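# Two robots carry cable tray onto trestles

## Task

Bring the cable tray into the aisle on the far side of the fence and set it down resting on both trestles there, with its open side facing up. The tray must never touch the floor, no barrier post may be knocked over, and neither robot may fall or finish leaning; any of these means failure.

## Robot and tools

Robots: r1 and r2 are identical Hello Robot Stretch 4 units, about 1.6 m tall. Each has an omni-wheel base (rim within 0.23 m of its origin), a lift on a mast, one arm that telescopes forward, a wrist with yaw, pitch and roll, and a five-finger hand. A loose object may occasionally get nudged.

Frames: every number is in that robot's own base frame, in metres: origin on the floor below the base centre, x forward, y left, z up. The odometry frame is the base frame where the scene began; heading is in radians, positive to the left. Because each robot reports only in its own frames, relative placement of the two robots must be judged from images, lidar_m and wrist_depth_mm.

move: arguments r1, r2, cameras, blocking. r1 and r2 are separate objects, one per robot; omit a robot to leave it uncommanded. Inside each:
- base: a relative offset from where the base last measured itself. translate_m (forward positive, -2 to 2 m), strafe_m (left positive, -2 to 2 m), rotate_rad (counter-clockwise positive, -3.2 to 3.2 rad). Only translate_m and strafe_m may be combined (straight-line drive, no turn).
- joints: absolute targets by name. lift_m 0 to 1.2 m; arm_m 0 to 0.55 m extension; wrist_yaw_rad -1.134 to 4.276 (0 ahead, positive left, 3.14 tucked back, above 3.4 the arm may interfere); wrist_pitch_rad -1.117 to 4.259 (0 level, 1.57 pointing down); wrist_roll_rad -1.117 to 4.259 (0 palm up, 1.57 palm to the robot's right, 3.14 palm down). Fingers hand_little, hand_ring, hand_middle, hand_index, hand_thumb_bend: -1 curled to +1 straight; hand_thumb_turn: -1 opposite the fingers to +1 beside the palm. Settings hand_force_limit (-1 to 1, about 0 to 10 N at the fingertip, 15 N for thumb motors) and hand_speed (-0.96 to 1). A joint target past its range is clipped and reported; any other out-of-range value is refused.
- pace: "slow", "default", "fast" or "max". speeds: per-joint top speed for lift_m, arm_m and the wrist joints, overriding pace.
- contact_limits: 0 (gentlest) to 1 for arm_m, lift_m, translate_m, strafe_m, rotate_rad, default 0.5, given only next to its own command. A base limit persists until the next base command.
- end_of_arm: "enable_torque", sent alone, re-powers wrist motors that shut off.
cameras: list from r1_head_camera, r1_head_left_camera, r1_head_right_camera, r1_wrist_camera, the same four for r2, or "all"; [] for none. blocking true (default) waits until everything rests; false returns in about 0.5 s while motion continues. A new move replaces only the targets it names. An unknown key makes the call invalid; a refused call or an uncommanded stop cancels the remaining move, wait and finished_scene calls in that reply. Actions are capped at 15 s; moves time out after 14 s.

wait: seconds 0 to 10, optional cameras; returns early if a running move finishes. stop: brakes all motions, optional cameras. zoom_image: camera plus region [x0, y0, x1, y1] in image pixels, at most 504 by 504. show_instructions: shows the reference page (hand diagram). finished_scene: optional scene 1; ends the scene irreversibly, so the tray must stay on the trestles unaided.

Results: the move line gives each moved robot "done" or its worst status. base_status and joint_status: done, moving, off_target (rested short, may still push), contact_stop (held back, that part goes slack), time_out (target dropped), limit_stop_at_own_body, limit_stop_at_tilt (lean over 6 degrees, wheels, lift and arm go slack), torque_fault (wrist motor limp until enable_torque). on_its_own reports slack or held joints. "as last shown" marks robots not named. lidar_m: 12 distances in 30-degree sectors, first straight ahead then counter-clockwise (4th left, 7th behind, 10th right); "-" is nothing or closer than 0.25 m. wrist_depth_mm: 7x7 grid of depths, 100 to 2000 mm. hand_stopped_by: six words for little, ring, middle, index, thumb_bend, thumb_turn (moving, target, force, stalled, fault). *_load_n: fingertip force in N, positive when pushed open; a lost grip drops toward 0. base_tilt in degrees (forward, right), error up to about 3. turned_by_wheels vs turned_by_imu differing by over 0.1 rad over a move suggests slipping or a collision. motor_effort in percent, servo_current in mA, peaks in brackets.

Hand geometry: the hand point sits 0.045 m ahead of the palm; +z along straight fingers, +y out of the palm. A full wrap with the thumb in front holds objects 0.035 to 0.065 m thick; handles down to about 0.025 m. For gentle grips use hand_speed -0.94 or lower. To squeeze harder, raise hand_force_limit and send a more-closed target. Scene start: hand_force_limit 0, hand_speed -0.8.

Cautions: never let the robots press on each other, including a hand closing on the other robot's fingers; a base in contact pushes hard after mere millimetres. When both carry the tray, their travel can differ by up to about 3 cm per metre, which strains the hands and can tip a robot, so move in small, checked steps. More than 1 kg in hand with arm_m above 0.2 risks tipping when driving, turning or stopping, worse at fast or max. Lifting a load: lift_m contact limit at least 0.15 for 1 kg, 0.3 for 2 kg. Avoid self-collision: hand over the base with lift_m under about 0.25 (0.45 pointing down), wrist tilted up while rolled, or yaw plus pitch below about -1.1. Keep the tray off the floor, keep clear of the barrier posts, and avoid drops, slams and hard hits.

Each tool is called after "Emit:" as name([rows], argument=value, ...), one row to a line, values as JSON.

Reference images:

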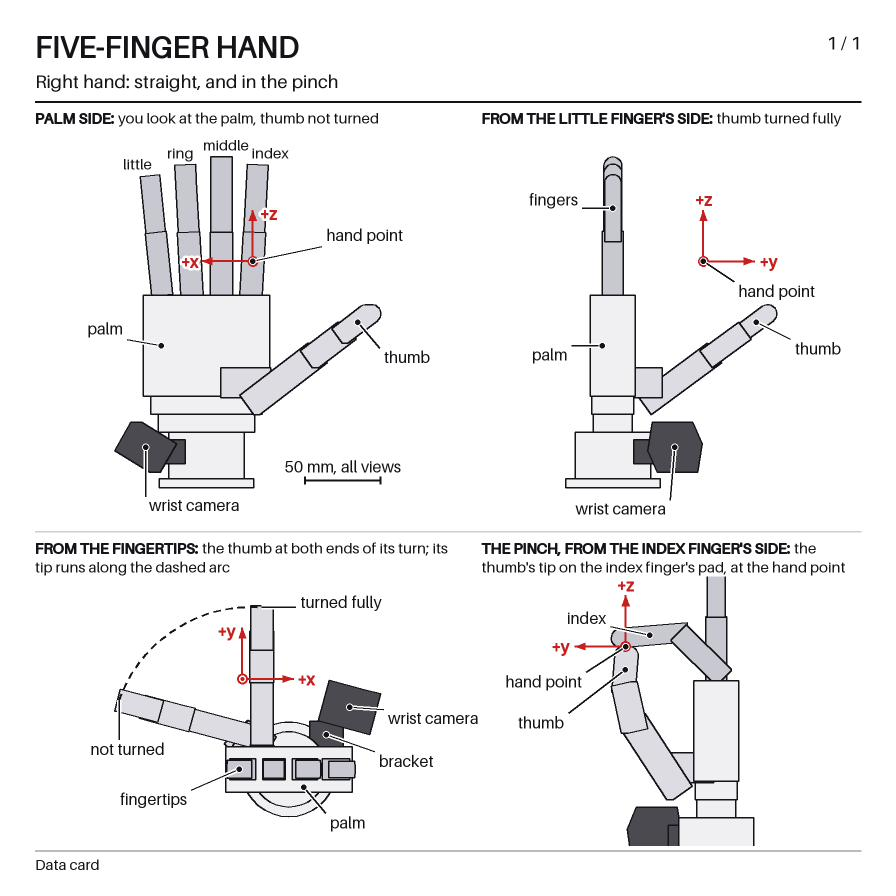

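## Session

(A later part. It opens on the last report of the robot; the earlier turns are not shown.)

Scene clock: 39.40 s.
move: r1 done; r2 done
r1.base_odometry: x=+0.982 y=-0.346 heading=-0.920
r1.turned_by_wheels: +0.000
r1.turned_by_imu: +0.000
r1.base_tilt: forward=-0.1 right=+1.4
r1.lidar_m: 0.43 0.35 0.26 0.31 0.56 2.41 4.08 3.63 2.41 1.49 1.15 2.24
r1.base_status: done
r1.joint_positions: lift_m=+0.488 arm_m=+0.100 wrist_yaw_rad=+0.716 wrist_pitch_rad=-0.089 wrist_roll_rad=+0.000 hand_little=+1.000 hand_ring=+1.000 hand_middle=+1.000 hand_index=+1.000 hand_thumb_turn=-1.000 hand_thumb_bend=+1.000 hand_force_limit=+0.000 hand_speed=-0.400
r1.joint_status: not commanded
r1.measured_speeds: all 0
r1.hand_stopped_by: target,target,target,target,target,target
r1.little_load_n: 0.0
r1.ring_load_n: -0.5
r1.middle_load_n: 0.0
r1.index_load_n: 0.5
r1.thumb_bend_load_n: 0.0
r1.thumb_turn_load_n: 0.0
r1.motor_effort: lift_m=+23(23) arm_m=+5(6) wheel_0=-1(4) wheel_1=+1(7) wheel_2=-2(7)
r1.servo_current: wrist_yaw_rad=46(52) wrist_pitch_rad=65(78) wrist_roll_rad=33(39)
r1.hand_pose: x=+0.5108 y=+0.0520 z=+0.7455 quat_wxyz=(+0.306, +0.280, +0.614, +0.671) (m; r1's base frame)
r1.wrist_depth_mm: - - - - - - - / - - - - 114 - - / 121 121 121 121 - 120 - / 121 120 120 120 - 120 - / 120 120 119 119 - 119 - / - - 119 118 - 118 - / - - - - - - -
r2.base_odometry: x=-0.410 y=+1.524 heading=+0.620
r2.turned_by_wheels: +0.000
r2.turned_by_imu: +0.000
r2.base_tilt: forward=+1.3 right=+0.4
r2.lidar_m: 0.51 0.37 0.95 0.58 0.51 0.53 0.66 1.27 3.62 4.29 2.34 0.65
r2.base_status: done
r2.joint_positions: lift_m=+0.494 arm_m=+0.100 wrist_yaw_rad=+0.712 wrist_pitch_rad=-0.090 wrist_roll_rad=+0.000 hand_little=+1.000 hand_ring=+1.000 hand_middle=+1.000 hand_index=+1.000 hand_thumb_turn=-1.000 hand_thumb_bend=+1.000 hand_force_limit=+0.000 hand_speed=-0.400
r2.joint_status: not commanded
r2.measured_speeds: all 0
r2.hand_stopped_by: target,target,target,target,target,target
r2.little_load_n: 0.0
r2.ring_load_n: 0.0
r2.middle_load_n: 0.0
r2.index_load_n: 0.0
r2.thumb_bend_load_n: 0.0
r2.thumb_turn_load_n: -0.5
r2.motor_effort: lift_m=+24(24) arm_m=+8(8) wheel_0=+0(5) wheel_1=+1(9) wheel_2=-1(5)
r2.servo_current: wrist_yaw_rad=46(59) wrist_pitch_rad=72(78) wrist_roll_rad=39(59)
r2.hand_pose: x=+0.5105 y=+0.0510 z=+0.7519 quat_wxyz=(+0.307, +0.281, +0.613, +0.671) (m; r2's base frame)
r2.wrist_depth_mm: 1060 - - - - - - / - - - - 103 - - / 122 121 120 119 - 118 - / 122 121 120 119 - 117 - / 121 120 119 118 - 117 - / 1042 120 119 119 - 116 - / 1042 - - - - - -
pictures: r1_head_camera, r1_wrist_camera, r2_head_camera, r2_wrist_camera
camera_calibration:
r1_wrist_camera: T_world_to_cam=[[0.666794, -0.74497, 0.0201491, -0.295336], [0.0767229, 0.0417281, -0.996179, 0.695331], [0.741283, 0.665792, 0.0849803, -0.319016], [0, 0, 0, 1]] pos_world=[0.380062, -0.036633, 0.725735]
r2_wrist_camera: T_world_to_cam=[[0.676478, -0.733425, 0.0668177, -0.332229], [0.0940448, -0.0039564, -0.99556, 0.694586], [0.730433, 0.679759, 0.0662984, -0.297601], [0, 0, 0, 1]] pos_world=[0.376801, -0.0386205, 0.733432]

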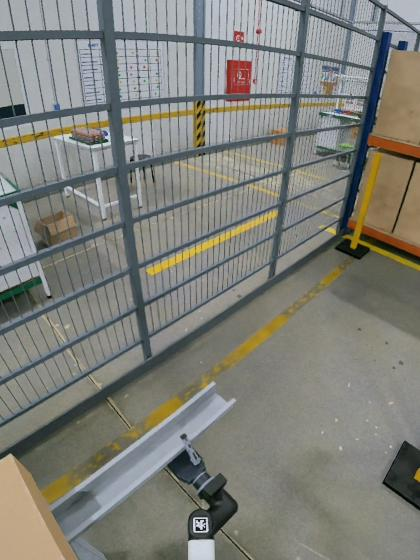

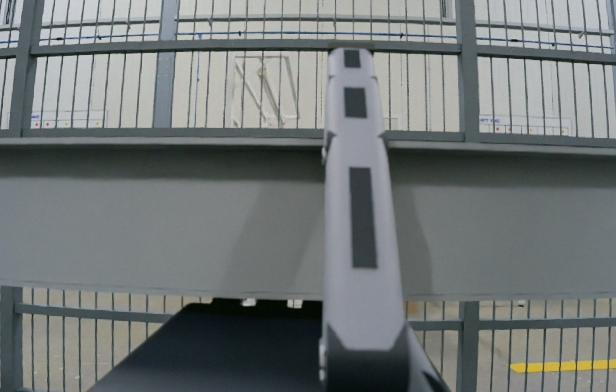

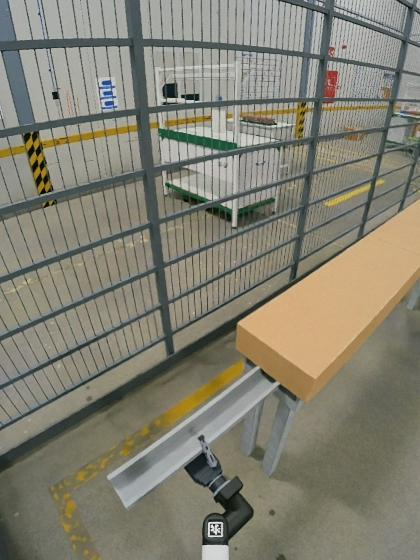

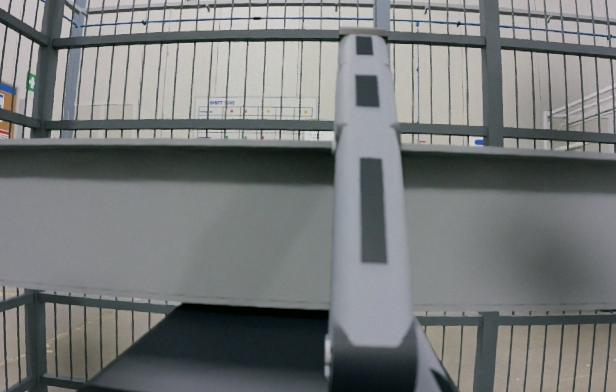

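Emit:
move(r1={"joints":{"lift_m":0.493},"pace":"slow"}, r2={"joints":{"lift_m":0.498},"pace":"slow"})

Emit:
move(r1={"joints":{"hand_thumb_bend":-0.3,"hand_speed":-0.85,"hand_force_limit":-0.4}}, r2={"joints":{"hand_thumb_bend":-0.3,"hand_speed":-0.85,"hand_force_limit":-0.4}}, cameras=["r1_wrist_camera","r2_wrist_camera","r1_head_camera","r2_head_camera"])

Scene clock: 40.27 s.
move: r1 done; r2 done
r1.base_odometry: x=+0.982 y=-0.346 heading=-0.920
r1.turned_by_wheels: +0.000
r1.turned_by_imu: +0.000
r1.base_tilt: forward=-0.1 right=+1.4
r1.lidar_m: 0.45 0.35 0.25 0.29 0.58 2.38 4.06 3.61 2.41 1.46 1.14 2.24
r1.base_status: not commanded
r1.joint_positions: lift_m=+0.493 arm_m=+0.100 wrist_yaw_rad=+0.716 wrist_pitch_rad=-0.089 wrist_roll_rad=+0.000 hand_little=+1.000 hand_ring=+1.000 hand_middle=+1.000 hand_index=+1.000 hand_thumb_turn=-1.000 hand_thumb_bend=+1.000 hand_force_limit=+0.000 hand_speed=-0.400
r1.joint_status: all done
r1.measured_speeds: all 0
r1.hand_stopped_by: target,target,target,target,target,target
r1.little_load_n: 0.0
r1.ring_load_n: 0.0
r1.middle_load_n: 0.0
r1.index_load_n: 0.0
r1.thumb_bend_load_n: 0.0
r1.thumb_turn_load_n: 0.0
r1.motor_effort: lift_m=+23(26) arm_m=+5(5) wheel_0=-1(1) wheel_1=+1(1) wheel_2=-2(2)
r1.servo_current: wrist_yaw_rad=52(52) wrist_pitch_rad=72(72) wrist_roll_rad=39(39)
r1.hand_pose: x=+0.5108 y=+0.0520 z=+0.7505 quat_wxyz=(+0.306, +0.280, +0.614, +0.671) (m; r1's base frame)
r1.wrist_depth_mm: - - - - - - - / - - - - 113 - - / - - - - - - - / 121 121 120 120 - 120 - / 120 119 119 119 - 119 - / 960 119 118 118 - 118 - / - - - - - - -
r2.base_odometry: x=-0.410 y=+1.524 heading=+0.620
r2.turned_by_wheels: +0.000
r2.turned_by_imu: +0.000
r2.base_tilt: forward=+1.3 right=+0.3
r2.lidar_m: 0.54 0.37 0.98 0.60 0.52 0.52 0.64 1.25 3.62 4.29 2.33 0.61
r2.base_status: not commanded
r2.joint_positions: lift_m=+0.498 arm_m=+0.100 wrist_yaw_rad=+0.712 wrist_pitch_rad=-0.090 wrist_roll_rad=+0.000 hand_little=+1.000 hand_ring=+1.000 hand_middle=+1.000 hand_index=+1.000 hand_thumb_turn=-1.000 hand_thumb_bend=+1.000 hand_force_limit=+0.000 hand_speed=-0.400
r2.joint_status: all done
r2.measured_speeds: all 0
r2.hand_stopped_by: target,target,target,target,target,target
r2.little_load_n: 0.0
r2.ring_load_n: 0.0
r2.middle_load_n: 0.0
r2.index_load_n: 0.0
r2.thumb_bend_load_n: 0.0
r2.thumb_turn_load_n: 0.0
r2.motor_effort: lift_m=+24(25) arm_m=+8(8) wheel_0=+0(0) wheel_1=+0(1) wheel_2=-1(1)
r2.servo_current: wrist_yaw_rad=39(59) wrist_pitch_rad=65(78) wrist_roll_rad=52(59)
r2.hand_pose: x=+0.5105 y=+0.0510 z=+0.7558 quat_wxyz=(+0.307, +0.281, +0.613, +0.671) (m; r2's base frame)
r2.wrist_depth_mm: 1060 - - - 119 - - / - - - - - - - / 1042 121 120 - - - - / 122 121 120 119 - 117 - / 121 120 119 118 - 117 - / 1008 120 119 118 - 116 - / - - - - - - -
pictures: none

Scene clock: 45.70 s.
move: r1 off_target; r2 off_target
r1.base_odometry: x=+0.982 y=-0.346 heading=-0.920
r1.turned_by_wheels: +0.000
r1.turned_by_imu: +0.001
r1.base_tilt: forward=-0.1 right=+1.4
r1.lidar_m: 0.41 0.34 0.26 0.31 0.57 2.38 4.07 3.62 2.47 1.46 1.15 2.26
r1.base_status: not commanded
r1.joint_positions: lift_m=+0.493 arm_m=+0.100 wrist_yaw_rad=+0.715 wrist_pitch_rad=-0.093 wrist_roll_rad=+0.000 hand_little=+1.000 hand_ring=+1.000 hand_middle=+1.000 hand_index=+1.000 hand_thumb_turn=-1.000 hand_thumb_bend=+0.710 hand_force_limit=-0.400 hand_speed=-0.850
r1.joint_status: hand_thumb_bend off_target (ended at +0.710, target -0.300); the others done
r1.measured_speeds: all 0
r1.hand_stopped_by: target,target,target,target,force,target
r1.little_load_n: 0.0
r1.ring_load_n: 0.0
r1.middle_load_n: 0.0
r1.index_load_n: 0.0
r1.thumb_bend_load_n: 4.0
r1.thumb_turn_load_n: 1.0
r1.motor_effort: lift_m=+22(23) arm_m=+5(6) wheel_0=-1(1) wheel_1=+1(1) wheel_2=-2(2)
r1.servo_current: wrist_yaw_rad=46(59) wrist_pitch_rad=46(78) wrist_roll_rad=26(46)
r1.hand_pose: x=+0.5106 y=+0.0516 z=+0.7515 quat_wxyz=(+0.307, +0.279, +0.613, +0.673) (m; r1's base frame)
r1.wrist_depth_mm: - - - - - - - / - - - - - - - / - - - - - - - / 122 122 123 123 124 124 - / 121 121 121 122 - 123 - / - 120 121 121 - 122 - / - - - - - - -
r2.base_odometry: x=-0.410 y=+1.524 heading=+0.620
r2.turned_by_wheels: +0.000
r2.turned_by_imu: +0.000
r2.base_tilt: forward=+1.3 right=+0.3
r2.lidar_m: 0.52 0.37 0.96 0.58 0.51 0.51 0.65 1.30 3.61 4.30 2.35 0.63
r2.base_status: not commanded
r2.joint_positions: lift_m=+0.498 arm_m=+0.100 wrist_yaw_rad=+0.712 wrist_pitch_rad=-0.090 wrist_roll_rad=+0.000 hand_little=+1.000 hand_ring=+1.000 hand_middle=+1.000 hand_index=+1.000 hand_thumb_turn=-1.000 hand_thumb_bend=+0.825 hand_force_limit=-0.400 hand_speed=-0.850
r2.joint_status: hand_thumb_bend off_target (ended at +0.825, target -0.300); the others done
r2.measured_speeds: all 0
r2.hand_stopped_by: target,target,target,target,force,target
r2.little_load_n: 0.0
r2.ring_load_n: 0.0
r2.middle_load_n: 0.0
r2.index_load_n: 0.0
r2.thumb_bend_load_n: 4.0
r2.thumb_turn_load_n: 0.0
r2.motor_effort: lift_m=+24(24) arm_m=+8(8) wheel_0=+0(0) wheel_1=+0(1) wheel_2=-1(1)
r2.servo_current: wrist_yaw_rad=39(59) wrist_pitch_rad=72(78) wrist_roll_rad=52(65)
r2.hand_pose: x=+0.5105 y=+0.0510 z=+0.7558 quat_wxyz=(+0.307, +0.281, +0.613, +0.671) (m; r2's base frame)
r2.wrist_depth_mm: 1042 - - - - - - / - - - - 120 - - / 1025 122 121 - - - - / 122 121 121 120 - 118 - / 122 121 120 119 - 117 - / 1025 120 119 119 - 117 - / - - - - - - -
pictures: r1_head_camera, r1_wrist_camera, r2_head_camera, r2_wrist_camera
camera_calibration:
r1_wrist_camera: T_world_to_cam=[[0.666344, -0.745372, 0.0201563, -0.295309], [0.0799516, 0.0445464, -0.995803, 0.69924], [0.741345, 0.665159, 0.0892769, -0.32239], [0, 0, 0, 1]] pos_world=[0.379874, -0.0368223, 0.731039]
r2_wrist_camera: T_world_to_cam=[[0.676322, -0.73357, 0.0668063, -0.332435], [0.0940387, -0.0039659, -0.995561, 0.698571], [0.730579, 0.679602, 0.0663018, -0.297929], [0, 0, 0, 1]] pos_world=[0.376801, -0.0386206, 0.737432]

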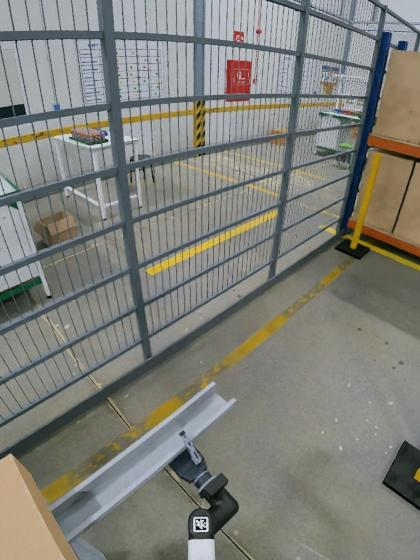

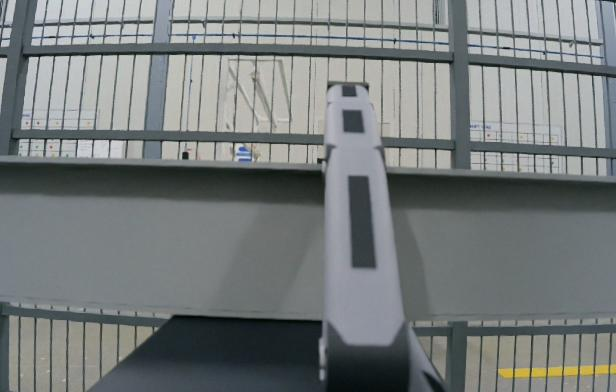

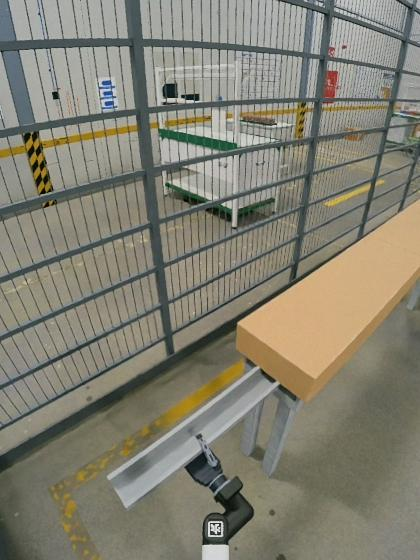

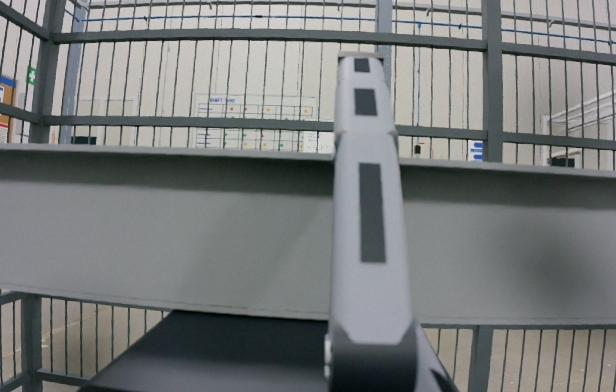

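Emit:
move(r1={"joints":{"lift_m":0.508},"pace":"slow"}, r2={"joints":{"lift_m":0.513},"pace":"slow"}, cameras=["r1_wrist_camera","r2_wrist_camera","r1_head_camera","r2_head_camera"])

Scene clock: 46.67 s.
move: r1 done; r2 done
r1.base_odometry: x=+0.982 y=-0.346 heading=-0.920
r1.turned_by_wheels: +0.000
r1.turned_by_imu: +0.000
r1.base_tilt: forward=+0.0 right=+1.4
r1.lidar_m: 0.45 0.35 0.26 0.32 0.60 2.40 4.06 3.61 2.45 1.45 1.14 2.22
r1.base_status: not commanded
r1.joint_positions: lift_m=+0.507 arm_m=+0.100 wrist_yaw_rad=+0.715 wrist_pitch_rad=-0.092 wrist_roll_rad=+0.000 hand_little=+1.000 hand_ring=+1.000 hand_middle=+1.000 hand_index=+1.000 hand_thumb_turn=-1.000 hand_thumb_bend=+0.709 hand_force_limit=-0.400 hand_speed=-0.850
r1.joint_status: all done
r1.measured_speeds: all 0
r1.hand_stopped_by: target,target,target,target,force,target
r1.little_load_n: 0.0
r1.ring_load_n: 0.5
r1.middle_load_n: 0.0
r1.index_load_n: 0.0
r1.thumb_bend_load_n: 0.0
r1.thumb_turn_load_n: 0.0
r1.motor_effort: lift_m=+27(31) arm_m=+5(5) wheel_0=-1(1) wheel_1=+1(1) wheel_2=-2(2)
r1.servo_current: wrist_yaw_rad=46(59) wrist_pitch_rad=52(59) wrist_roll_rad=20(39)
r1.hand_pose: x=+0.5107 y=+0.0516 z=+0.7659 quat_wxyz=(+0.307, +0.280, +0.613, +0.672) (m; r1's base frame)
r1.wrist_depth_mm: - - - - - - - / - - - - - - - / - - - 976 - - - / 125 126 126 127 128 128 - / 122 123 123 123 - 124 - / 121 121 121 122 - 122 - / - - - - - - -
r2.base_odometry: x=-0.410 y=+1.524 heading=+0.620
r2.turned_by_wheels: +0.000
r2.turned_by_imu: +0.000
r2.base_tilt: forward=+1.2 right=+0.3
r2.lidar_m: 0.53 0.37 0.96 0.58 0.51 0.54 0.65 1.25 3.61 4.31 2.33 0.63
r2.base_status: not commanded
r2.joint_positions: lift_m=+0.512 arm_m=+0.100 wrist_yaw_rad=+0.711 wrist_pitch_rad=-0.087 wrist_roll_rad=+0.000 hand_little=+1.000 hand_ring=+1.000 hand_middle=+1.000 hand_index=+1.000 hand_thumb_turn=-1.000 hand_thumb_bend=+0.824 hand_force_limit=-0.400 hand_speed=-0.850
r2.joint_status: all done
r2.measured_speeds: all 0
r2.hand_stopped_by: target,target,target,target,force,target
r2.little_load_n: 0.0
r2.ring_load_n: 0.0
r2.middle_load_n: 0.0
r2.index_load_n: 0.0
r2.thumb_bend_load_n: 0.0
r2.thumb_turn_load_n: -0.5
r2.motor_effort: lift_m=+29(30) arm_m=+7(8) wheel_0=+0(0) wheel_1=+0(1) wheel_2=-1(1)
r2.servo_current: wrist_yaw_rad=46(52) wrist_pitch_rad=78(85) wrist_roll_rad=39(59)
r2.hand_pose: x=+0.5108 y=+0.0510 z=+0.7698 quat_wxyz=(+0.307, +0.282, +0.614, +0.670) (m; r2's base frame)
r2.wrist_depth_mm: - - - - - - - / - - - - 116 - - / 127 126 126 - - 116 - / 125 125 124 124 - 122 - / 124 122 122 121 - 120 - / 1008 122 120 120 - 118 - / - - - - - - -
pictures: r1_head_camera, r1_wrist_camera, r2_head_camera, r2_wrist_camera
camera_calibration:
r1_wrist_camera: T_world_to_cam=[[0.66599, -0.745689, 0.0201583, -0.295482], [0.0793771, 0.0439717, -0.995874, 0.714029], [0.741726, 0.664842, 0.0884753, -0.323247], [0, 0, 0, 1]] pos_world=[0.379871, -0.0368261, 0.745639]
r2_wrist_camera: T_world_to_cam=[[0.67597, -0.733906, 0.0666812, -0.333243], [0.0916765, -0.00603432, -0.995771, 0.713863], [0.731204, 0.679224, 0.0632029, -0.297009], [0, 0, 0, 1]] pos_world=[0.376993, -0.0385258, 0.751837]

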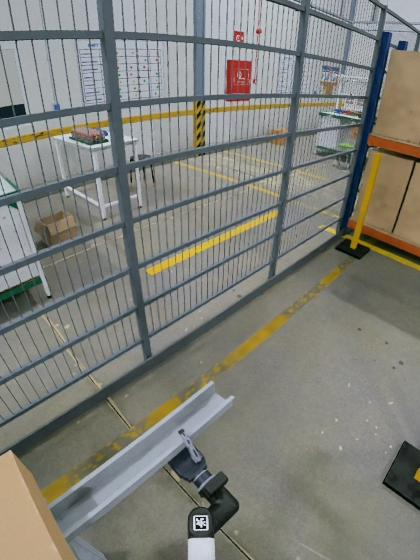

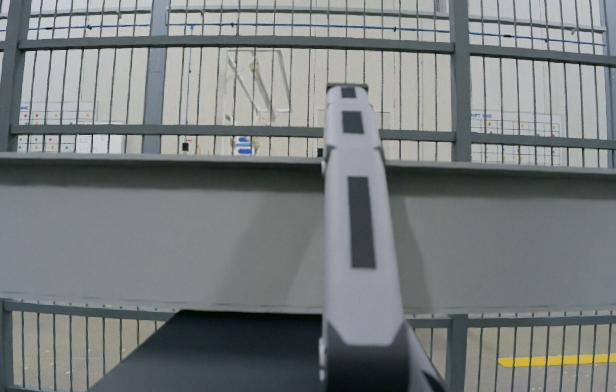

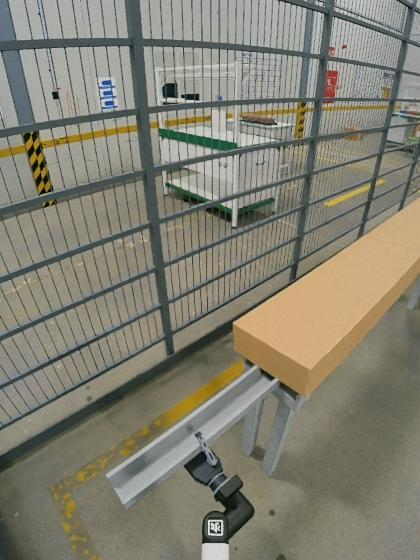

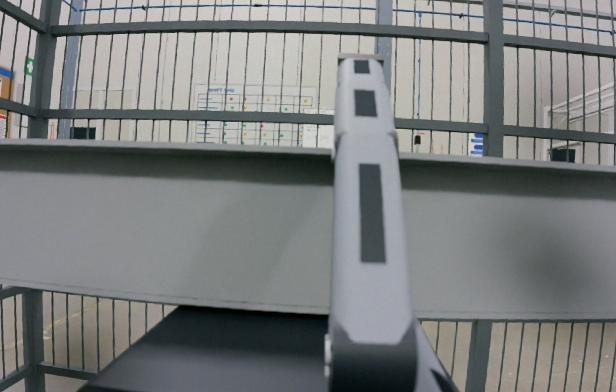

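Emit:
move(r1={"joints":{"wrist_pitch_rad":-0.14},"speeds":{"wrist_pitch_rad":0.2}}, r2={"joints":{"wrist_pitch_rad":-0.14},"speeds":{"wrist_pitch_rad":0.2}})

Emit:
move(r1={"joints":{"lift_m":0.7},"pace":"slow"}, r2={"joints":{"lift_m":0.705},"pace":"slow"}, cameras=["r1_wrist_camera","r2_wrist_camera","r1_head_camera","r1_head_left_camera","r2_head_camera","r2_head_left_camera"])

Scene clock: 47.87 s.
move: r1 off_target; r2 off_target
r1.base_odometry: x=+0.982 y=-0.346 heading=-0.920
r1.turned_by_wheels: +0.000
r1.turned_by_imu: +0.000
r1.base_tilt: forward=-0.1 right=+1.4
r1.lidar_m: 0.42 0.36 0.26 0.31 0.61 2.41 4.08 3.62 2.44 1.45 1.15 2.21
r1.base_status: not commanded
r1.joint_positions: lift_m=+0.507 arm_m=+0.100 wrist_yaw_rad=+0.715 wrist_pitch_rad=-0.098 wrist_roll_rad=+0.000 hand_little=+1.000 hand_ring=+1.000 hand_middle=+1.000 hand_index=+1.000 hand_thumb_turn=-1.000 hand_thumb_bend=+0.709 hand_force_limit=-0.400 hand_speed=-0.850
r1.joint_status: wrist_pitch_rad off_target (ended at -0.098, target -0.140)
r1.measured_speeds: all 0
r1.hand_stopped_by: target,target,target,target,force,target
r1.little_load_n: 0.0
r1.ring_load_n: 0.0
r1.middle_load_n: 0.5
r1.index_load_n: 0.5
r1.thumb_bend_load_n: 0.0
r1.thumb_turn_load_n: 0.0
r1.on_its_own: wrist_pitch_rad is at rest, and its servo_current (345 mA) is outside its rest range (0 to 130 mA)
r1.motor_effort: lift_m=+27(27) arm_m=+5(5) wheel_0=+0(1) wheel_1=+1(1) wheel_2=-2(3)
r1.servo_current: wrist_yaw_rad=46(52) wrist_pitch_rad=345(351) wrist_roll_rad=13(33)
r1.hand_pose: x=+0.5103 y=+0.0512 z=+0.7673 quat_wxyz=(+0.308, +0.279, +0.611, +0.674) (m; r1's base frame)
r1.wrist_depth_mm: - - - - - - - / - - - - - - - / - - - 976 - - - / 125 126 126 126 126 127 - / 122 123 123 123 - 124 - / 121 121 121 122 - 123 - / - - - - - - -
r2.base_odometry: x=-0.410 y=+1.524 heading=+0.620
r2.turned_by_wheels: +0.000
r2.turned_by_imu: +0.000
r2.base_tilt: forward=+1.3 right=+0.3
r2.lidar_m: 0.53 0.37 0.98 0.61 0.51 0.54 0.64 1.27 3.63 4.29 2.33 0.66
r2.base_status: not commanded
r2.joint_positions: lift_m=+0.512 arm_m=+0.100 wrist_yaw_rad=+0.711 wrist_pitch_rad=-0.106 wrist_roll_rad=+0.000 hand_little=+1.000 hand_ring=+1.000 hand_middle=+1.000 hand_index=+1.000 hand_thumb_turn=-1.000 hand_thumb_bend=+0.824 hand_force_limit=-0.400 hand_speed=-0.850
r2.joint_status: wrist_pitch_rad off_target (ended at -0.106, target -0.140)
r2.measured_speeds: all 0
r2.hand_stopped_by: target,target,target,target,force,target
r2.little_load_n: 0.0
r2.ring_load_n: 0.0
r2.middle_load_n: 0.0
r2.index_load_n: 0.0
r2.thumb_bend_load_n: 0.0
r2.thumb_turn_load_n: 0.0
r2.on_its_own: wrist_pitch_rad is at rest, and its servo_current (267 mA) is outside its rest range (0 to 130 mA)
r2.motor_effort: lift_m=+29(29) arm_m=+7(8) wheel_0=+0(0) wheel_1=+0(1) wheel_2=-1(1)
r2.servo_current: wrist_yaw_rad=39(52) wrist_pitch_rad=267(319) wrist_roll_rad=52(59)
r2.hand_pose: x=+0.5097 y=+0.0500 z=+0.7737 quat_wxyz=(+0.310, +0.279, +0.608, +0.676) (m; r2's base frame)
r2.wrist_depth_mm: 1042 - - - - - - / - - - - 121 - - / 127 126 126 - - 116 - / 126 125 124 124 - 122 - / 124 122 122 121 - 120 - / 1008 121 120 120 - 118 - / - - - - - - -
pictures: none

Scene clock: 50.17 s.
move: r1 done; r2 done
r1.base_odometry: x=+0.982 y=-0.346 heading=-0.920
r1.turned_by_wheels: +0.000
r1.turned_by_imu: +0.000
r1.base_tilt: forward=-0.1 right=+1.4
r1.lidar_m: 0.42 0.35 0.27 0.29 0.56 2.39 4.11 3.63 2.42 1.47 1.15 2.24
r1.base_status: not commanded
r1.joint_positions: lift_m=+0.699 arm_m=+0.100 wrist_yaw_rad=+0.715 wrist_pitch_rad=-0.098 wrist_roll_rad=+0.000 hand_little=+1.000 hand_ring=+1.000 hand_middle=+1.000 hand_index=+1.000 hand_thumb_turn=-1.000 hand_thumb_bend=+0.709 hand_force_limit=-0.400 hand_speed=-0.850
r1.joint_status: all done
r1.measured_speeds: all 0
r1.hand_stopped_by: target,target,target,target,force,target
r1.little_load_n: 0.0
r1.ring_load_n: 0.0
r1.middle_load_n: 0.0
r1.index_load_n: 0.5
r1.thumb_bend_load_n: 0.0
r1.thumb_turn_load_n: 0.0
r1.on_its_own: wrist_pitch_rad is at rest, and its servo_current (345 mA) is outside its rest range (0 to 130 mA)
r1.motor_effort: lift_m=+29(36) arm_m=+5(5) wheel_0=-1(1) wheel_1=+1(1) wheel_2=-2(2)
r1.servo_current: wrist_yaw_rad=46(52) wrist_pitch_rad=345(364) wrist_roll_rad=33(39)
r1.hand_pose: x=+0.5103 y=+0.0512 z=+0.9591 quat_wxyz=(+0.308, +0.279, +0.611, +0.674) (m; r1's base frame)
r1.wrist_depth_mm: - - - - - - - / - - - - - - - / - - - - - - - / 125 126 126 126 126 127 - / 122 123 123 123 - 124 - / - 121 121 122 - 123 - / - - - - - - -
r2.base_odometry: x=-0.410 y=+1.524 heading=+0.620
r2.turned_by_wheels: +0.000
r2.turned_by_imu: +0.000
r2.base_tilt: forward=+1.3 right=+0.3
r2.lidar_m: 0.54 0.37 1.00 0.58 0.51 0.53 0.64 1.27 3.61 4.32 2.33 0.64
r2.base_status: not commanded
r2.joint_positions: lift_m=+0.704 arm_m=+0.100 wrist_yaw_rad=+0.711 wrist_pitch_rad=-0.106 wrist_roll_rad=+0.000 hand_little=+1.000 hand_ring=+1.000 hand_middle=+1.000 hand_index=+1.000 hand_thumb_turn=-1.000 hand_thumb_bend=+0.824 hand_force_limit=-0.400 hand_speed=-0.850
r2.joint_status: all done
r2.measured_speeds: all 0
r2.hand_stopped_by: target,target,target,target,force,target
r2.little_load_n: 0.0
r2.ring_load_n: 0.0
r2.middle_load_n: 0.0
r2.index_load_n: 0.5
r2.thumb_bend_load_n: 0.0
r2.thumb_turn_load_n: 0.0
r2.on_its_own: wrist_pitch_rad is at rest, and its servo_current (260 mA) is outside its rest range (0 to 130 mA)
r2.motor_effort: lift_m=+30(33) arm_m=+8(8) wheel_0=+0(0) wheel_1=+0(1) wheel_2=-1(1)
r2.servo_current: wrist_yaw_rad=39(59) wrist_pitch_rad=260(273) wrist_roll_rad=39(65)
r2.hand_pose: x=+0.5097 y=+0.0500 z=+0.9656 quat_wxyz=(+0.310, +0.279, +0.608, +0.676) (m; r2's base frame)
r2.wrist_depth_mm: 1042 - - - - - - / 1025 - - - - - - / 128 127 - - - 117 - / 126 125 125 124 - 122 - / 124 123 122 122 - 120 - / - - 120 120 - 118 - / - - - - - - -
pictures: r1_head_camera, r1_head_left_camera, r1_wrist_camera, r2_head_camera, r2_head_left_camera, r2_wrist_camera
camera_calibration:
r1_wrist_camera: T_world_to_cam=[[0.665921, -0.745748, 0.0202334, -0.299427], [0.0841188, 0.0481105, -0.995294, 0.903286], [0.741265, 0.664489, 0.0947692, -0.345599], [0, 0, 0, 1]] pos_world=[0.379591, -0.0371083, 0.937846]
r2_wrist_camera: T_world_to_cam=[[0.675038, -0.73471, 0.06727, -0.346321], [0.105432, 0.00582106, -0.994409, 0.899997], [0.730211, 0.678356, 0.0813915, -0.324884], [0, 0, 0, 1]] pos_world=[0.376125, -0.0392975, 0.944706]

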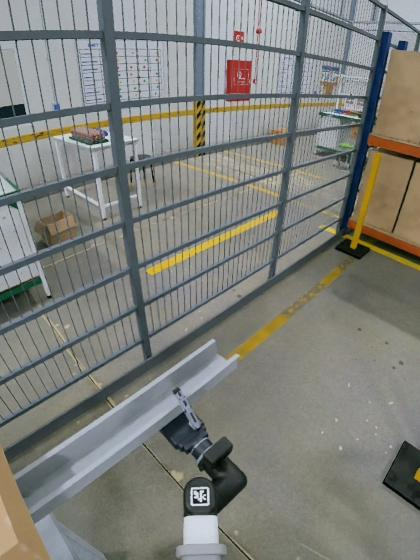

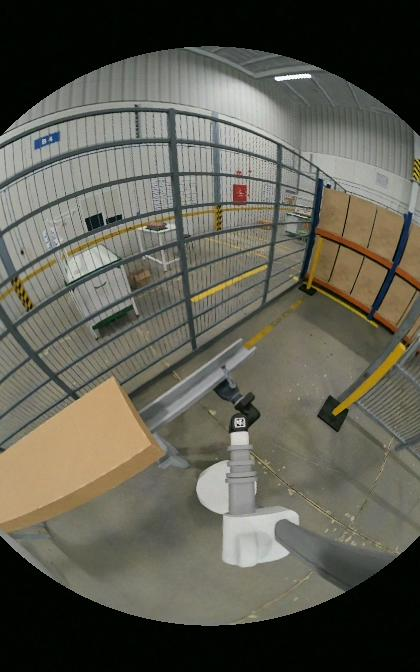

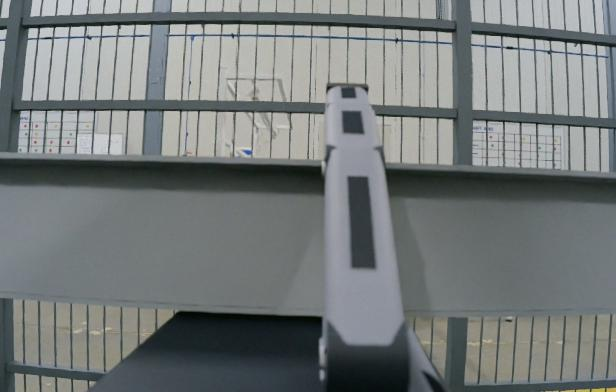

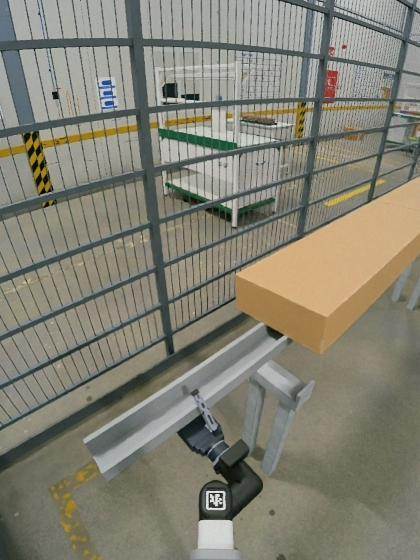

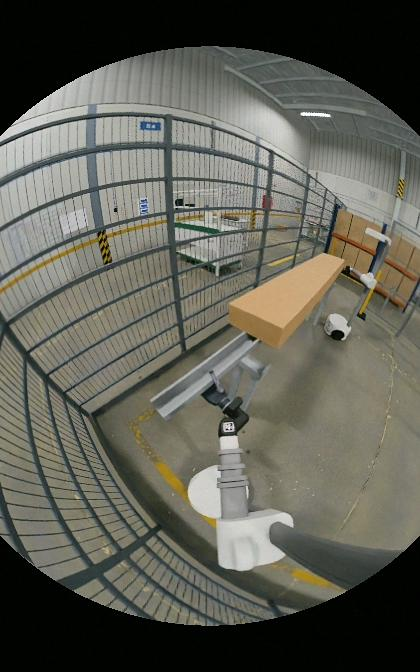

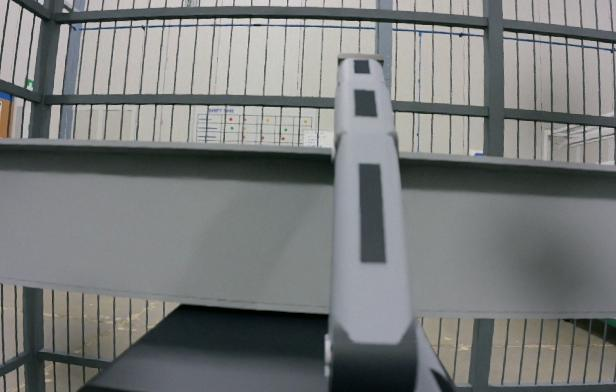

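Emit:
move(r1={"joints":{"wrist_pitch_rad":-0.11},"speeds":{"wrist_pitch_rad":0.2}}, r2={"joints":{"wrist_pitch_rad":-0.115},"speeds":{"wrist_pitch_rad":0.2}})

Emit:
move(r1={"base":{"translate_m":0.121,"strafe_m":0.105},"pace":"slow"}, r2={"base":{"translate_m":0.121,"strafe_m":0.105},"pace":"slow"}, cameras=["r1_wrist_camera","r2_wrist_camera","r1_head_camera","r2_head_camera"])

Scene clock: 51.37 s.
move: r1 done; r2 done
r1.base_odometry: x=+0.982 y=-0.346 heading=-0.920
r1.turned_by_wheels: +0.000
r1.turned_by_imu: +0.000
r1.base_tilt: forward=-0.1 right=+1.3
r1.lidar_m: 0.41 0.35 0.27 0.31 0.58 2.39 4.06 3.64 2.45 1.45 1.18 2.23
r1.base_status: not commanded
r1.joint_positions: lift_m=+0.699 arm_m=+0.100 wrist_yaw_rad=+0.715 wrist_pitch_rad=-0.097 wrist_roll_rad=+0.000 hand_little=+1.000 hand_ring=+1.000 hand_middle=+1.000 hand_index=+1.000 hand_thumb_turn=-1.000 hand_thumb_bend=+0.709 hand_force_limit=-0.400 hand_speed=-0.850
r1.joint_status: all done
r1.measured_speeds: all 0
r1.hand_stopped_by: target,target,target,target,force,target
r1.little_load_n: 0.0
r1.ring_load_n: 0.5
r1.middle_load_n: 0.5
r1.index_load_n: 0.5
r1.thumb_bend_load_n: 0.0
r1.thumb_turn_load_n: 0.0
r1.motor_effort: lift_m=+29(29) arm_m=+5(5) wheel_0=-1(1) wheel_1=+1(1) wheel_2=-2(2)
r1.servo_current: wrist_yaw_rad=46(59) wrist_pitch_rad=78(312) wrist_roll_rad=39(39)
r1.hand_pose: x=+0.5104 y=+0.0513 z=+0.9589 quat_wxyz=(+0.307, +0.279, +0.611, +0.674) (m; r1's base frame)
r1.wrist_depth_mm: - - - - - - - / - - - - - - - / - - - - - - - / 125 126 126 126 127 127 - / 122 123 123 123 - 124 - / - 121 121 122 - 123 - / - - - - - - -
r2.base_odometry: x=-0.410 y=+1.524 heading=+0.620
r2.turned_by_wheels: +0.000
r2.turned_by_imu: +0.000
r2.base_tilt: forward=+1.4 right=+0.3
r2.lidar_m: 0.54 0.36 0.97 0.60 0.52 0.53 0.66 1.27 3.62 4.31 2.34 0.64
r2.base_status: not commanded
r2.joint_positions: lift_m=+0.704 arm_m=+0.100 wrist_yaw_rad=+0.711 wrist_pitch_rad=-0.101 wrist_roll_rad=+0.000 hand_little=+1.000 hand_ring=+1.000 hand_middle=+1.000 hand_index=+1.000 hand_thumb_turn=-1.000 hand_thumb_bend=+0.824 hand_force_limit=-0.400 hand_speed=-0.850
r2.joint_status: all done
r2.measured_speeds: all 0
r2.hand_stopped_by: target,target,target,target,force,target
r2.little_load_n: 0.0
r2.ring_load_n: 0.0
r2.middle_load_n: 0.0
r2.index_load_n: 0.0
r2.thumb_bend_load_n: -0.5
r2.thumb_turn_load_n: 0.0
r2.motor_effort: lift_m=+30(30) arm_m=+7(8) wheel_0=+0(0) wheel_1=+0(0) wheel_2=-1(1)
r2.servo_current: wrist_yaw_rad=46(59) wrist_pitch_rad=91(234) wrist_roll_rad=39(46)
r2.hand_pose: x=+0.5100 y=+0.0503 z=+0.9646 quat_wxyz=(+0.309, +0.279, +0.610, +0.674) (m; r2's base frame)
r2.wrist_depth_mm: 1060 - - - - - - / 1042 - - - - - - / 128 127 - - - 117 - / 126 125 125 124 - 122 - / 124 123 122 121 - 120 - / 1025 - 120 120 - 118 - / - - - - - - -
pictures: none

Scene clock: 54.20 s.
move: r1 contact_stop; r2 done
r1.base_odometry: x=+1.112 y=-0.380 heading=-0.894
r1.turned_by_wheels: +0.026
r1.turned_by_imu: +0.031
r1.base_tilt: forward=-0.1 right=+1.4
r1.lidar_m: 0.40 0.36 0.25 0.25 0.64 3.11 - 3.73 2.28 1.43 1.19 1.91
r1.base_status: translate_m contact_stop (by the wheels' count: +0.106 of +0.121); strafe_m contact_stop (by the wheels' count: +0.083 of +0.105)
r1.joint_positions: lift_m=+0.699 arm_m=+0.100 wrist_yaw_rad=+0.713 wrist_pitch_rad=-0.097 wrist_roll_rad=+0.000 hand_little=+1.000 hand_ring=+1.000 hand_middle=+1.000 hand_index=+1.000 hand_thumb_turn=-1.000 hand_thumb_bend=+0.709 hand_force_limit=-0.400 hand_speed=-0.850
r1.joint_status: not commanded
r1.measured_speeds: all 0
r1.hand_stopped_by: target,target,target,target,force,target
r1.little_load_n: 0.0
r1.ring_load_n: 0.5
r1.middle_load_n: 0.5
r1.index_load_n: 0.0
r1.thumb_bend_load_n: 0.0
r1.thumb_turn_load_n: 0.0
r1.on_its_own: the wheels are slack since a contact_stop
r1.motor_effort: lift_m=+28(29) arm_m=-1(5) wheel_0=+0(19) wheel_1=+0(28) wheel_2=+0(16)
r1.servo_current: wrist_yaw_rad=46(59) wrist_pitch_rad=72(85) wrist_roll_rad=26(46)
r1.hand_pose: x=+0.5105 y=+0.0510 z=+0.9589 quat_wxyz=(+0.308, +0.279, +0.611, +0.674) (m; r1's base frame)
r1.wrist_depth_mm: - - - - - - - / - - - - - - - / - - - - - - 820 / 128 128 128 127 125 124 - / 126 125 124 124 - 122 - / 842 124 122 122 - 121 - / - - - - - - -
r2.base_odometry: x=-0.372 y=+1.680 heading=+0.620
r2.turned_by_wheels: +0.000
r2.turned_by_imu: +0.000
r2.base_tilt: forward=+1.4 right=+0.4
r2.lidar_m: 0.53 0.37 0.99 0.59 0.53 0.51 0.67 1.27 3.77 4.32 2.35 0.61
r2.base_status: done
r2.joint_positions: lift_m=+0.704 arm_m=+0.100 wrist_yaw_rad=+0.712 wrist_pitch_rad=-0.100 wrist_roll_rad=+0.000 hand_little=+1.000 hand_ring=+1.000 hand_middle=+1.000 hand_index=+1.000 hand_thumb_turn=-1.000 hand_thumb_bend=+0.824 hand_force_limit=-0.400 hand_speed=-0.850
r2.joint_status: not commanded
r2.measured_speeds: all 0
r2.hand_stopped_by: target,target,target,target,force,target
r2.little_load_n: 0.0
r2.ring_load_n: 0.0
r2.middle_load_n: 0.0
r2.index_load_n: 0.0
r2.thumb_bend_load_n: 0.0
r2.thumb_turn_load_n: 0.0
r2.motor_effort: lift_m=+30(30) arm_m=+7(8) wheel_0=-1(6) wheel_1=+2(10) wheel_2=-1(7)
r2.servo_current: wrist_yaw_rad=39(59) wrist_pitch_rad=91(98) wrist_roll_rad=33(72)
r2.hand_pose: x=+0.5100 y=+0.0506 z=+0.9645 quat_wxyz=(+0.309, +0.279, +0.610, +0.674) (m; r2's base frame)
r2.wrist_depth_mm: - - - - - - - / - - - - 121 - - / 131 129 - - - - 820 / 129 128 126 125 - 121 - / 127 125 124 122 - 120 - / - 125 122 121 - 118 - / - - - - - - -
pictures: r1_head_camera, r1_wrist_camera, r2_head_camera, r2_wrist_camera
camera_calibration:
r1_wrist_camera: T_world_to_cam=[[0.664882, -0.746673, 0.0202736, -0.299248], [0.0831727, 0.0470343, -0.995425, 0.903724], [0.742303, 0.663526, 0.0933751, -0.344718], [0, 0, 0, 1]] pos_world=[0.379684, -0.0372168, 0.937844]
r2_wrist_camera: T_world_to_cam=[[0.676204, -0.733655, 0.0670678, -0.346493], [0.101548, 0.00265336, -0.994827, 0.901408], [0.729682, 0.679517, 0.0762958, -0.320218], [0, 0, 0, 1]] pos_world=[0.37642, -0.0390046, 0.944414]

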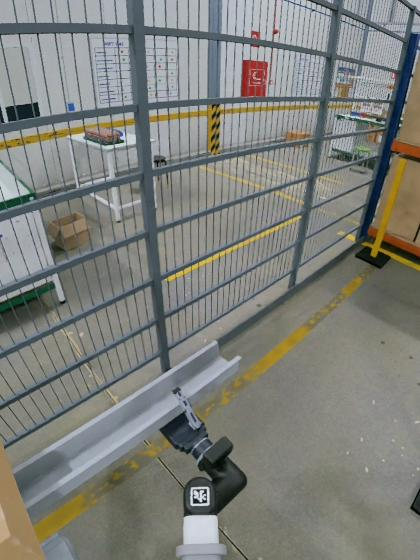

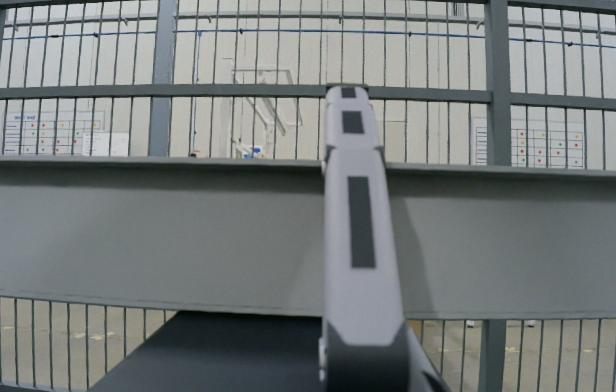

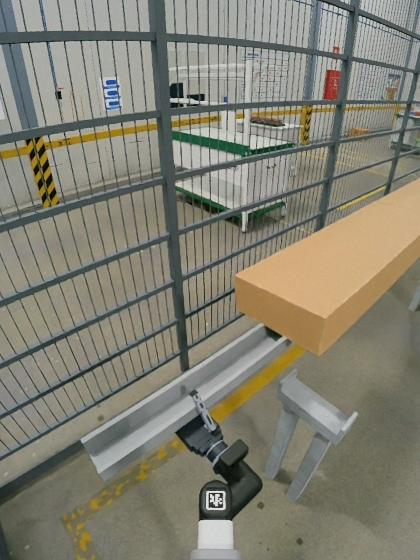

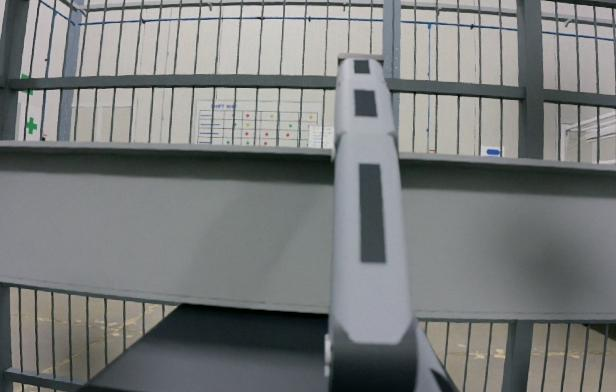

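Emit:
move(r1={"base":{"translate_m":-0.104,"strafe_m":-0.085},"pace":"slow"}, r2={"base":{"translate_m":-0.121,"strafe_m":-0.105},"pace":"slow"})

Emit:
move(r1={"base":{"rotate_rad":-0.03},"pace":"slow"}, cameras=["r1_wrist_camera","r2_wrist_camera","r1_head_camera","r2_head_camera","r1_head_left_camera"])

Scene clock: 58.10 s.
move: r1 done; r2 done
r1.base_odometry: x=+0.980 y=-0.353 heading=-0.894
r1.turned_by_wheels: +0.000
r1.turned_by_imu: +0.001
r1.base_tilt: forward=+0.0 right=+1.4
r1.lidar_m: 0.41 0.36 0.25 0.32 0.66 2.54 - 3.62 2.31 1.42 1.14 2.15
r1.base_status: done
r1.joint_positions: lift_m=+0.699 arm_m=+0.100 wrist_yaw_rad=+0.713 wrist_pitch_rad=-0.097 wrist_roll_rad=+0.000 hand_little=+1.000 hand_ring=+1.000 hand_middle=+1.000 hand_index=+1.000 hand_thumb_turn=-1.000 hand_thumb_bend=+0.709 hand_force_limit=-0.400 hand_speed=-0.850
r1.joint_status: not commanded
r1.measured_speeds: all 0
r1.hand_stopped_by: target,target,target,target,force,target
r1.little_load_n: 0.0
r1.ring_load_n: 0.0
r1.middle_load_n: 0.5
r1.index_load_n: 0.5
r1.thumb_bend_load_n: 0.0
r1.thumb_turn_load_n: 0.0
r1.motor_effort: lift_m=+28(28) arm_m=-3(4) wheel_0=+1(5) wheel_1=-1(7) wheel_2=+1(7)
r1.servo_current: wrist_yaw_rad=52(59) wrist_pitch_rad=78(85) wrist_roll_rad=26(39)
r1.hand_pose: x=+0.5105 y=+0.0510 z=+0.9589 quat_wxyz=(+0.308, +0.279, +0.611, +0.674) (m; r1's base frame)
r1.wrist_depth_mm: - - - - - - - / - - - - - - - / - - - 960 - - - / 128 128 127 127 125 125 - / 126 124 124 123 - 123 - / 960 - 122 122 - 121 - / - - - - - - -
r2.base_odometry: x=-0.410 y=+1.524 heading=+0.620
r2.turned_by_wheels: +0.000
r2.turned_by_imu: +0.001
r2.base_tilt: forward=+1.3 right=+0.3
r2.lidar_m: 0.52 0.37 1.00 0.60 0.52 0.54 0.64 1.24 3.61 4.32 2.36 0.64
r2.base_status: done
r2.joint_positions: lift_m=+0.704 arm_m=+0.100 wrist_yaw_rad=+0.712 wrist_pitch_rad=-0.100 wrist_roll_rad=+0.000 hand_little=+1.000 hand_ring=+1.000 hand_middle=+1.000 hand_index=+1.000 hand_thumb_turn=-1.000 hand_thumb_bend=+0.824 hand_force_limit=-0.400 hand_speed=-0.850
r2.joint_status: not commanded
r2.measured_speeds: all 0
r2.hand_stopped_by: target,target,target,target,force,target
r2.little_load_n: 0.0
r2.ring_load_n: 0.0
r2.middle_load_n: 0.0
r2.index_load_n: 0.5
r2.thumb_bend_load_n: -0.5
r2.thumb_turn_load_n: 0.0
r2.motor_effort: lift_m=+30(31) arm_m=+7(8) wheel_0=+2(6) wheel_1=-2(13) wheel_2=+2(5)
r2.servo_current: wrist_yaw_rad=59(59) wrist_pitch_rad=85(98) wrist_roll_rad=33(65)
r2.hand_pose: x=+0.5100 y=+0.0506 z=+0.9645 quat_wxyz=(+0.309, +0.279, +0.610, +0.674) (m; r2's base frame)
r2.wrist_depth_mm: - - - - - - - / - - - - 117 - - / 1025 - - 126 - 117 - / 129 128 126 125 - 122 - / 127 125 123 123 - 120 - / 1042 - 122 121 - 118 - / - - - - - - -
pictures: none

Scene clock: 58.73 s.
move: r1 done
r1.base_odometry: x=+0.980 y=-0.353 heading=-0.923
r1.turned_by_wheels: -0.029
r1.turned_by_imu: -0.028
r1.base_tilt: forward=-0.1 right=+1.4
r1.lidar_m: 0.43 0.35 0.26 0.31 0.60 2.43 4.05 3.61 2.38 1.43 1.15 2.25
r1.base_status: done
r1.joint_positions: lift_m=+0.699 arm_m=+0.100 wrist_yaw_rad=+0.713 wrist_pitch_rad=-0.097 wrist_roll_rad=+0.000 hand_little=+1.000 hand_ring=+1.000 hand_middle=+1.000 hand_index=+1.000 hand_thumb_turn=-1.000 hand_thumb_bend=+0.709 hand_force_limit=-0.400 hand_speed=-0.850
r1.joint_status: not commanded
r1.measured_speeds: all 0
r1.hand_stopped_by: target,target,target,target,force,target
r1.little_load_n: 0.0
r1.ring_load_n: 0.5
r1.middle_load_n: 0.5
r1.index_load_n: 0.5
r1.thumb_bend_load_n: 0.0
r1.thumb_turn_load_n: 0.0
r1.motor_effort: lift_m=+28(28) arm_m=-3(4) wheel_0=+3(5) wheel_1=+1(5) wheel_2=+3(5)
r1.servo_current: wrist_yaw_rad=46(52) wrist_pitch_rad=78(85) wrist_roll_rad=33(39)
r1.hand_pose: x=+0.5105 y=+0.0510 z=+0.9589 quat_wxyz=(+0.308, +0.279, +0.611, +0.674) (m; r1's base frame)
r1.wrist_depth_mm: - - - - - - - / 1025 - - - - - - / - - - - - - - / 129 129 128 126 125 124 - / 127 125 125 124 - 122 - / 991 124 122 122 - 120 - / - - - - - - -
r2: as last shown
r2.turned_by_imu: +0.000
r2.base_tilt: forward=+1.2 right=+0.4
r2.lidar_m: 0.51 0.36 0.98 0.60 0.52 0.53 0.67 1.25 3.60 4.30 2.34 0.65
r2.index_load_n: 0.0
r2.motor_effort: lift_m=+30(30) arm_m=+7(7) wheel_0=+2(2) wheel_1=-2(2) wheel_2=+2(2)
r2.servo_current: wrist_yaw_rad=46(52) wrist_pitch_rad=91(98) wrist_roll_rad=33(65)
r2.wrist_depth_mm: - - - - - - - / 1042 - - - 117 - - / 130 129 - - - - - / 128 128 126 125 - 122 - / 126 125 123 123 - 121 - / - - 122 121 - 119 - / - - - - - - -
pictures: r1_head_camera, r1_head_left_camera, r1_wrist_camera, r2_head_camera, r2_wrist_camera
camera_calibration:
r1_wrist_camera: T_world_to_cam=[[0.664882, -0.746673, 0.0202736, -0.299248], [0.0831727, 0.0470343, -0.995425, 0.903724], [0.742303, 0.663526, 0.0933751, -0.344718], [0, 0, 0, 1]] pos_world=[0.379684, -0.0372168, 0.937844]
r2_wrist_camera: T_world_to_cam=[[0.676204, -0.733655, 0.0670678, -0.346493], [0.101548, 0.00265336, -0.994827, 0.901408], [0.729682, 0.679517, 0.0762958, -0.320218], [0, 0, 0, 1]] pos_world=[0.37642, -0.0390046, 0.944414]

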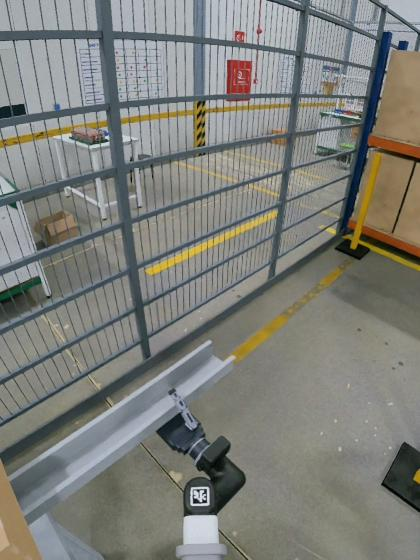

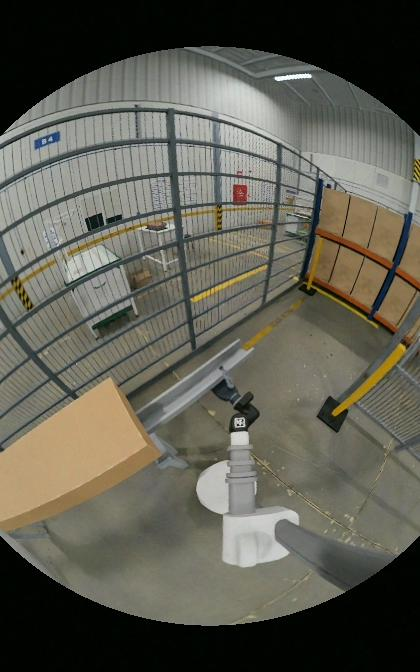

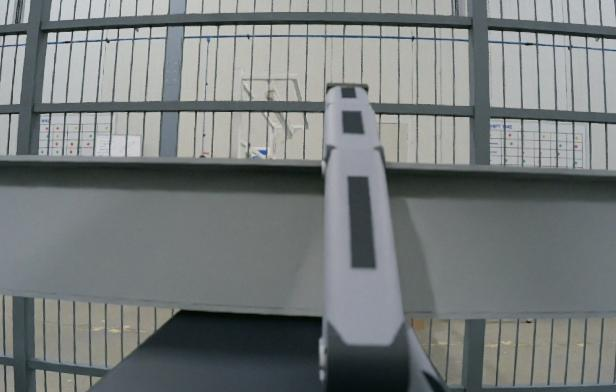

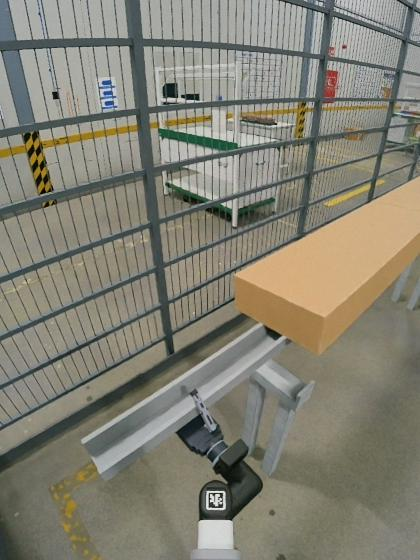

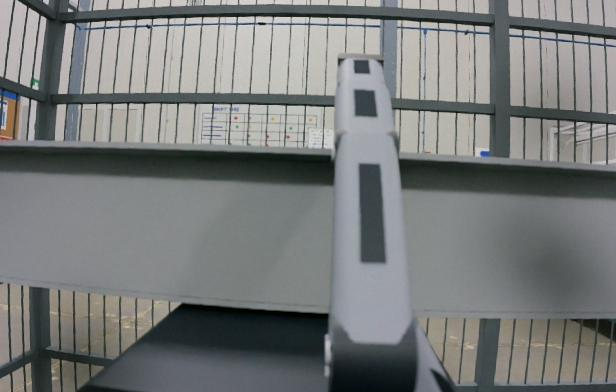

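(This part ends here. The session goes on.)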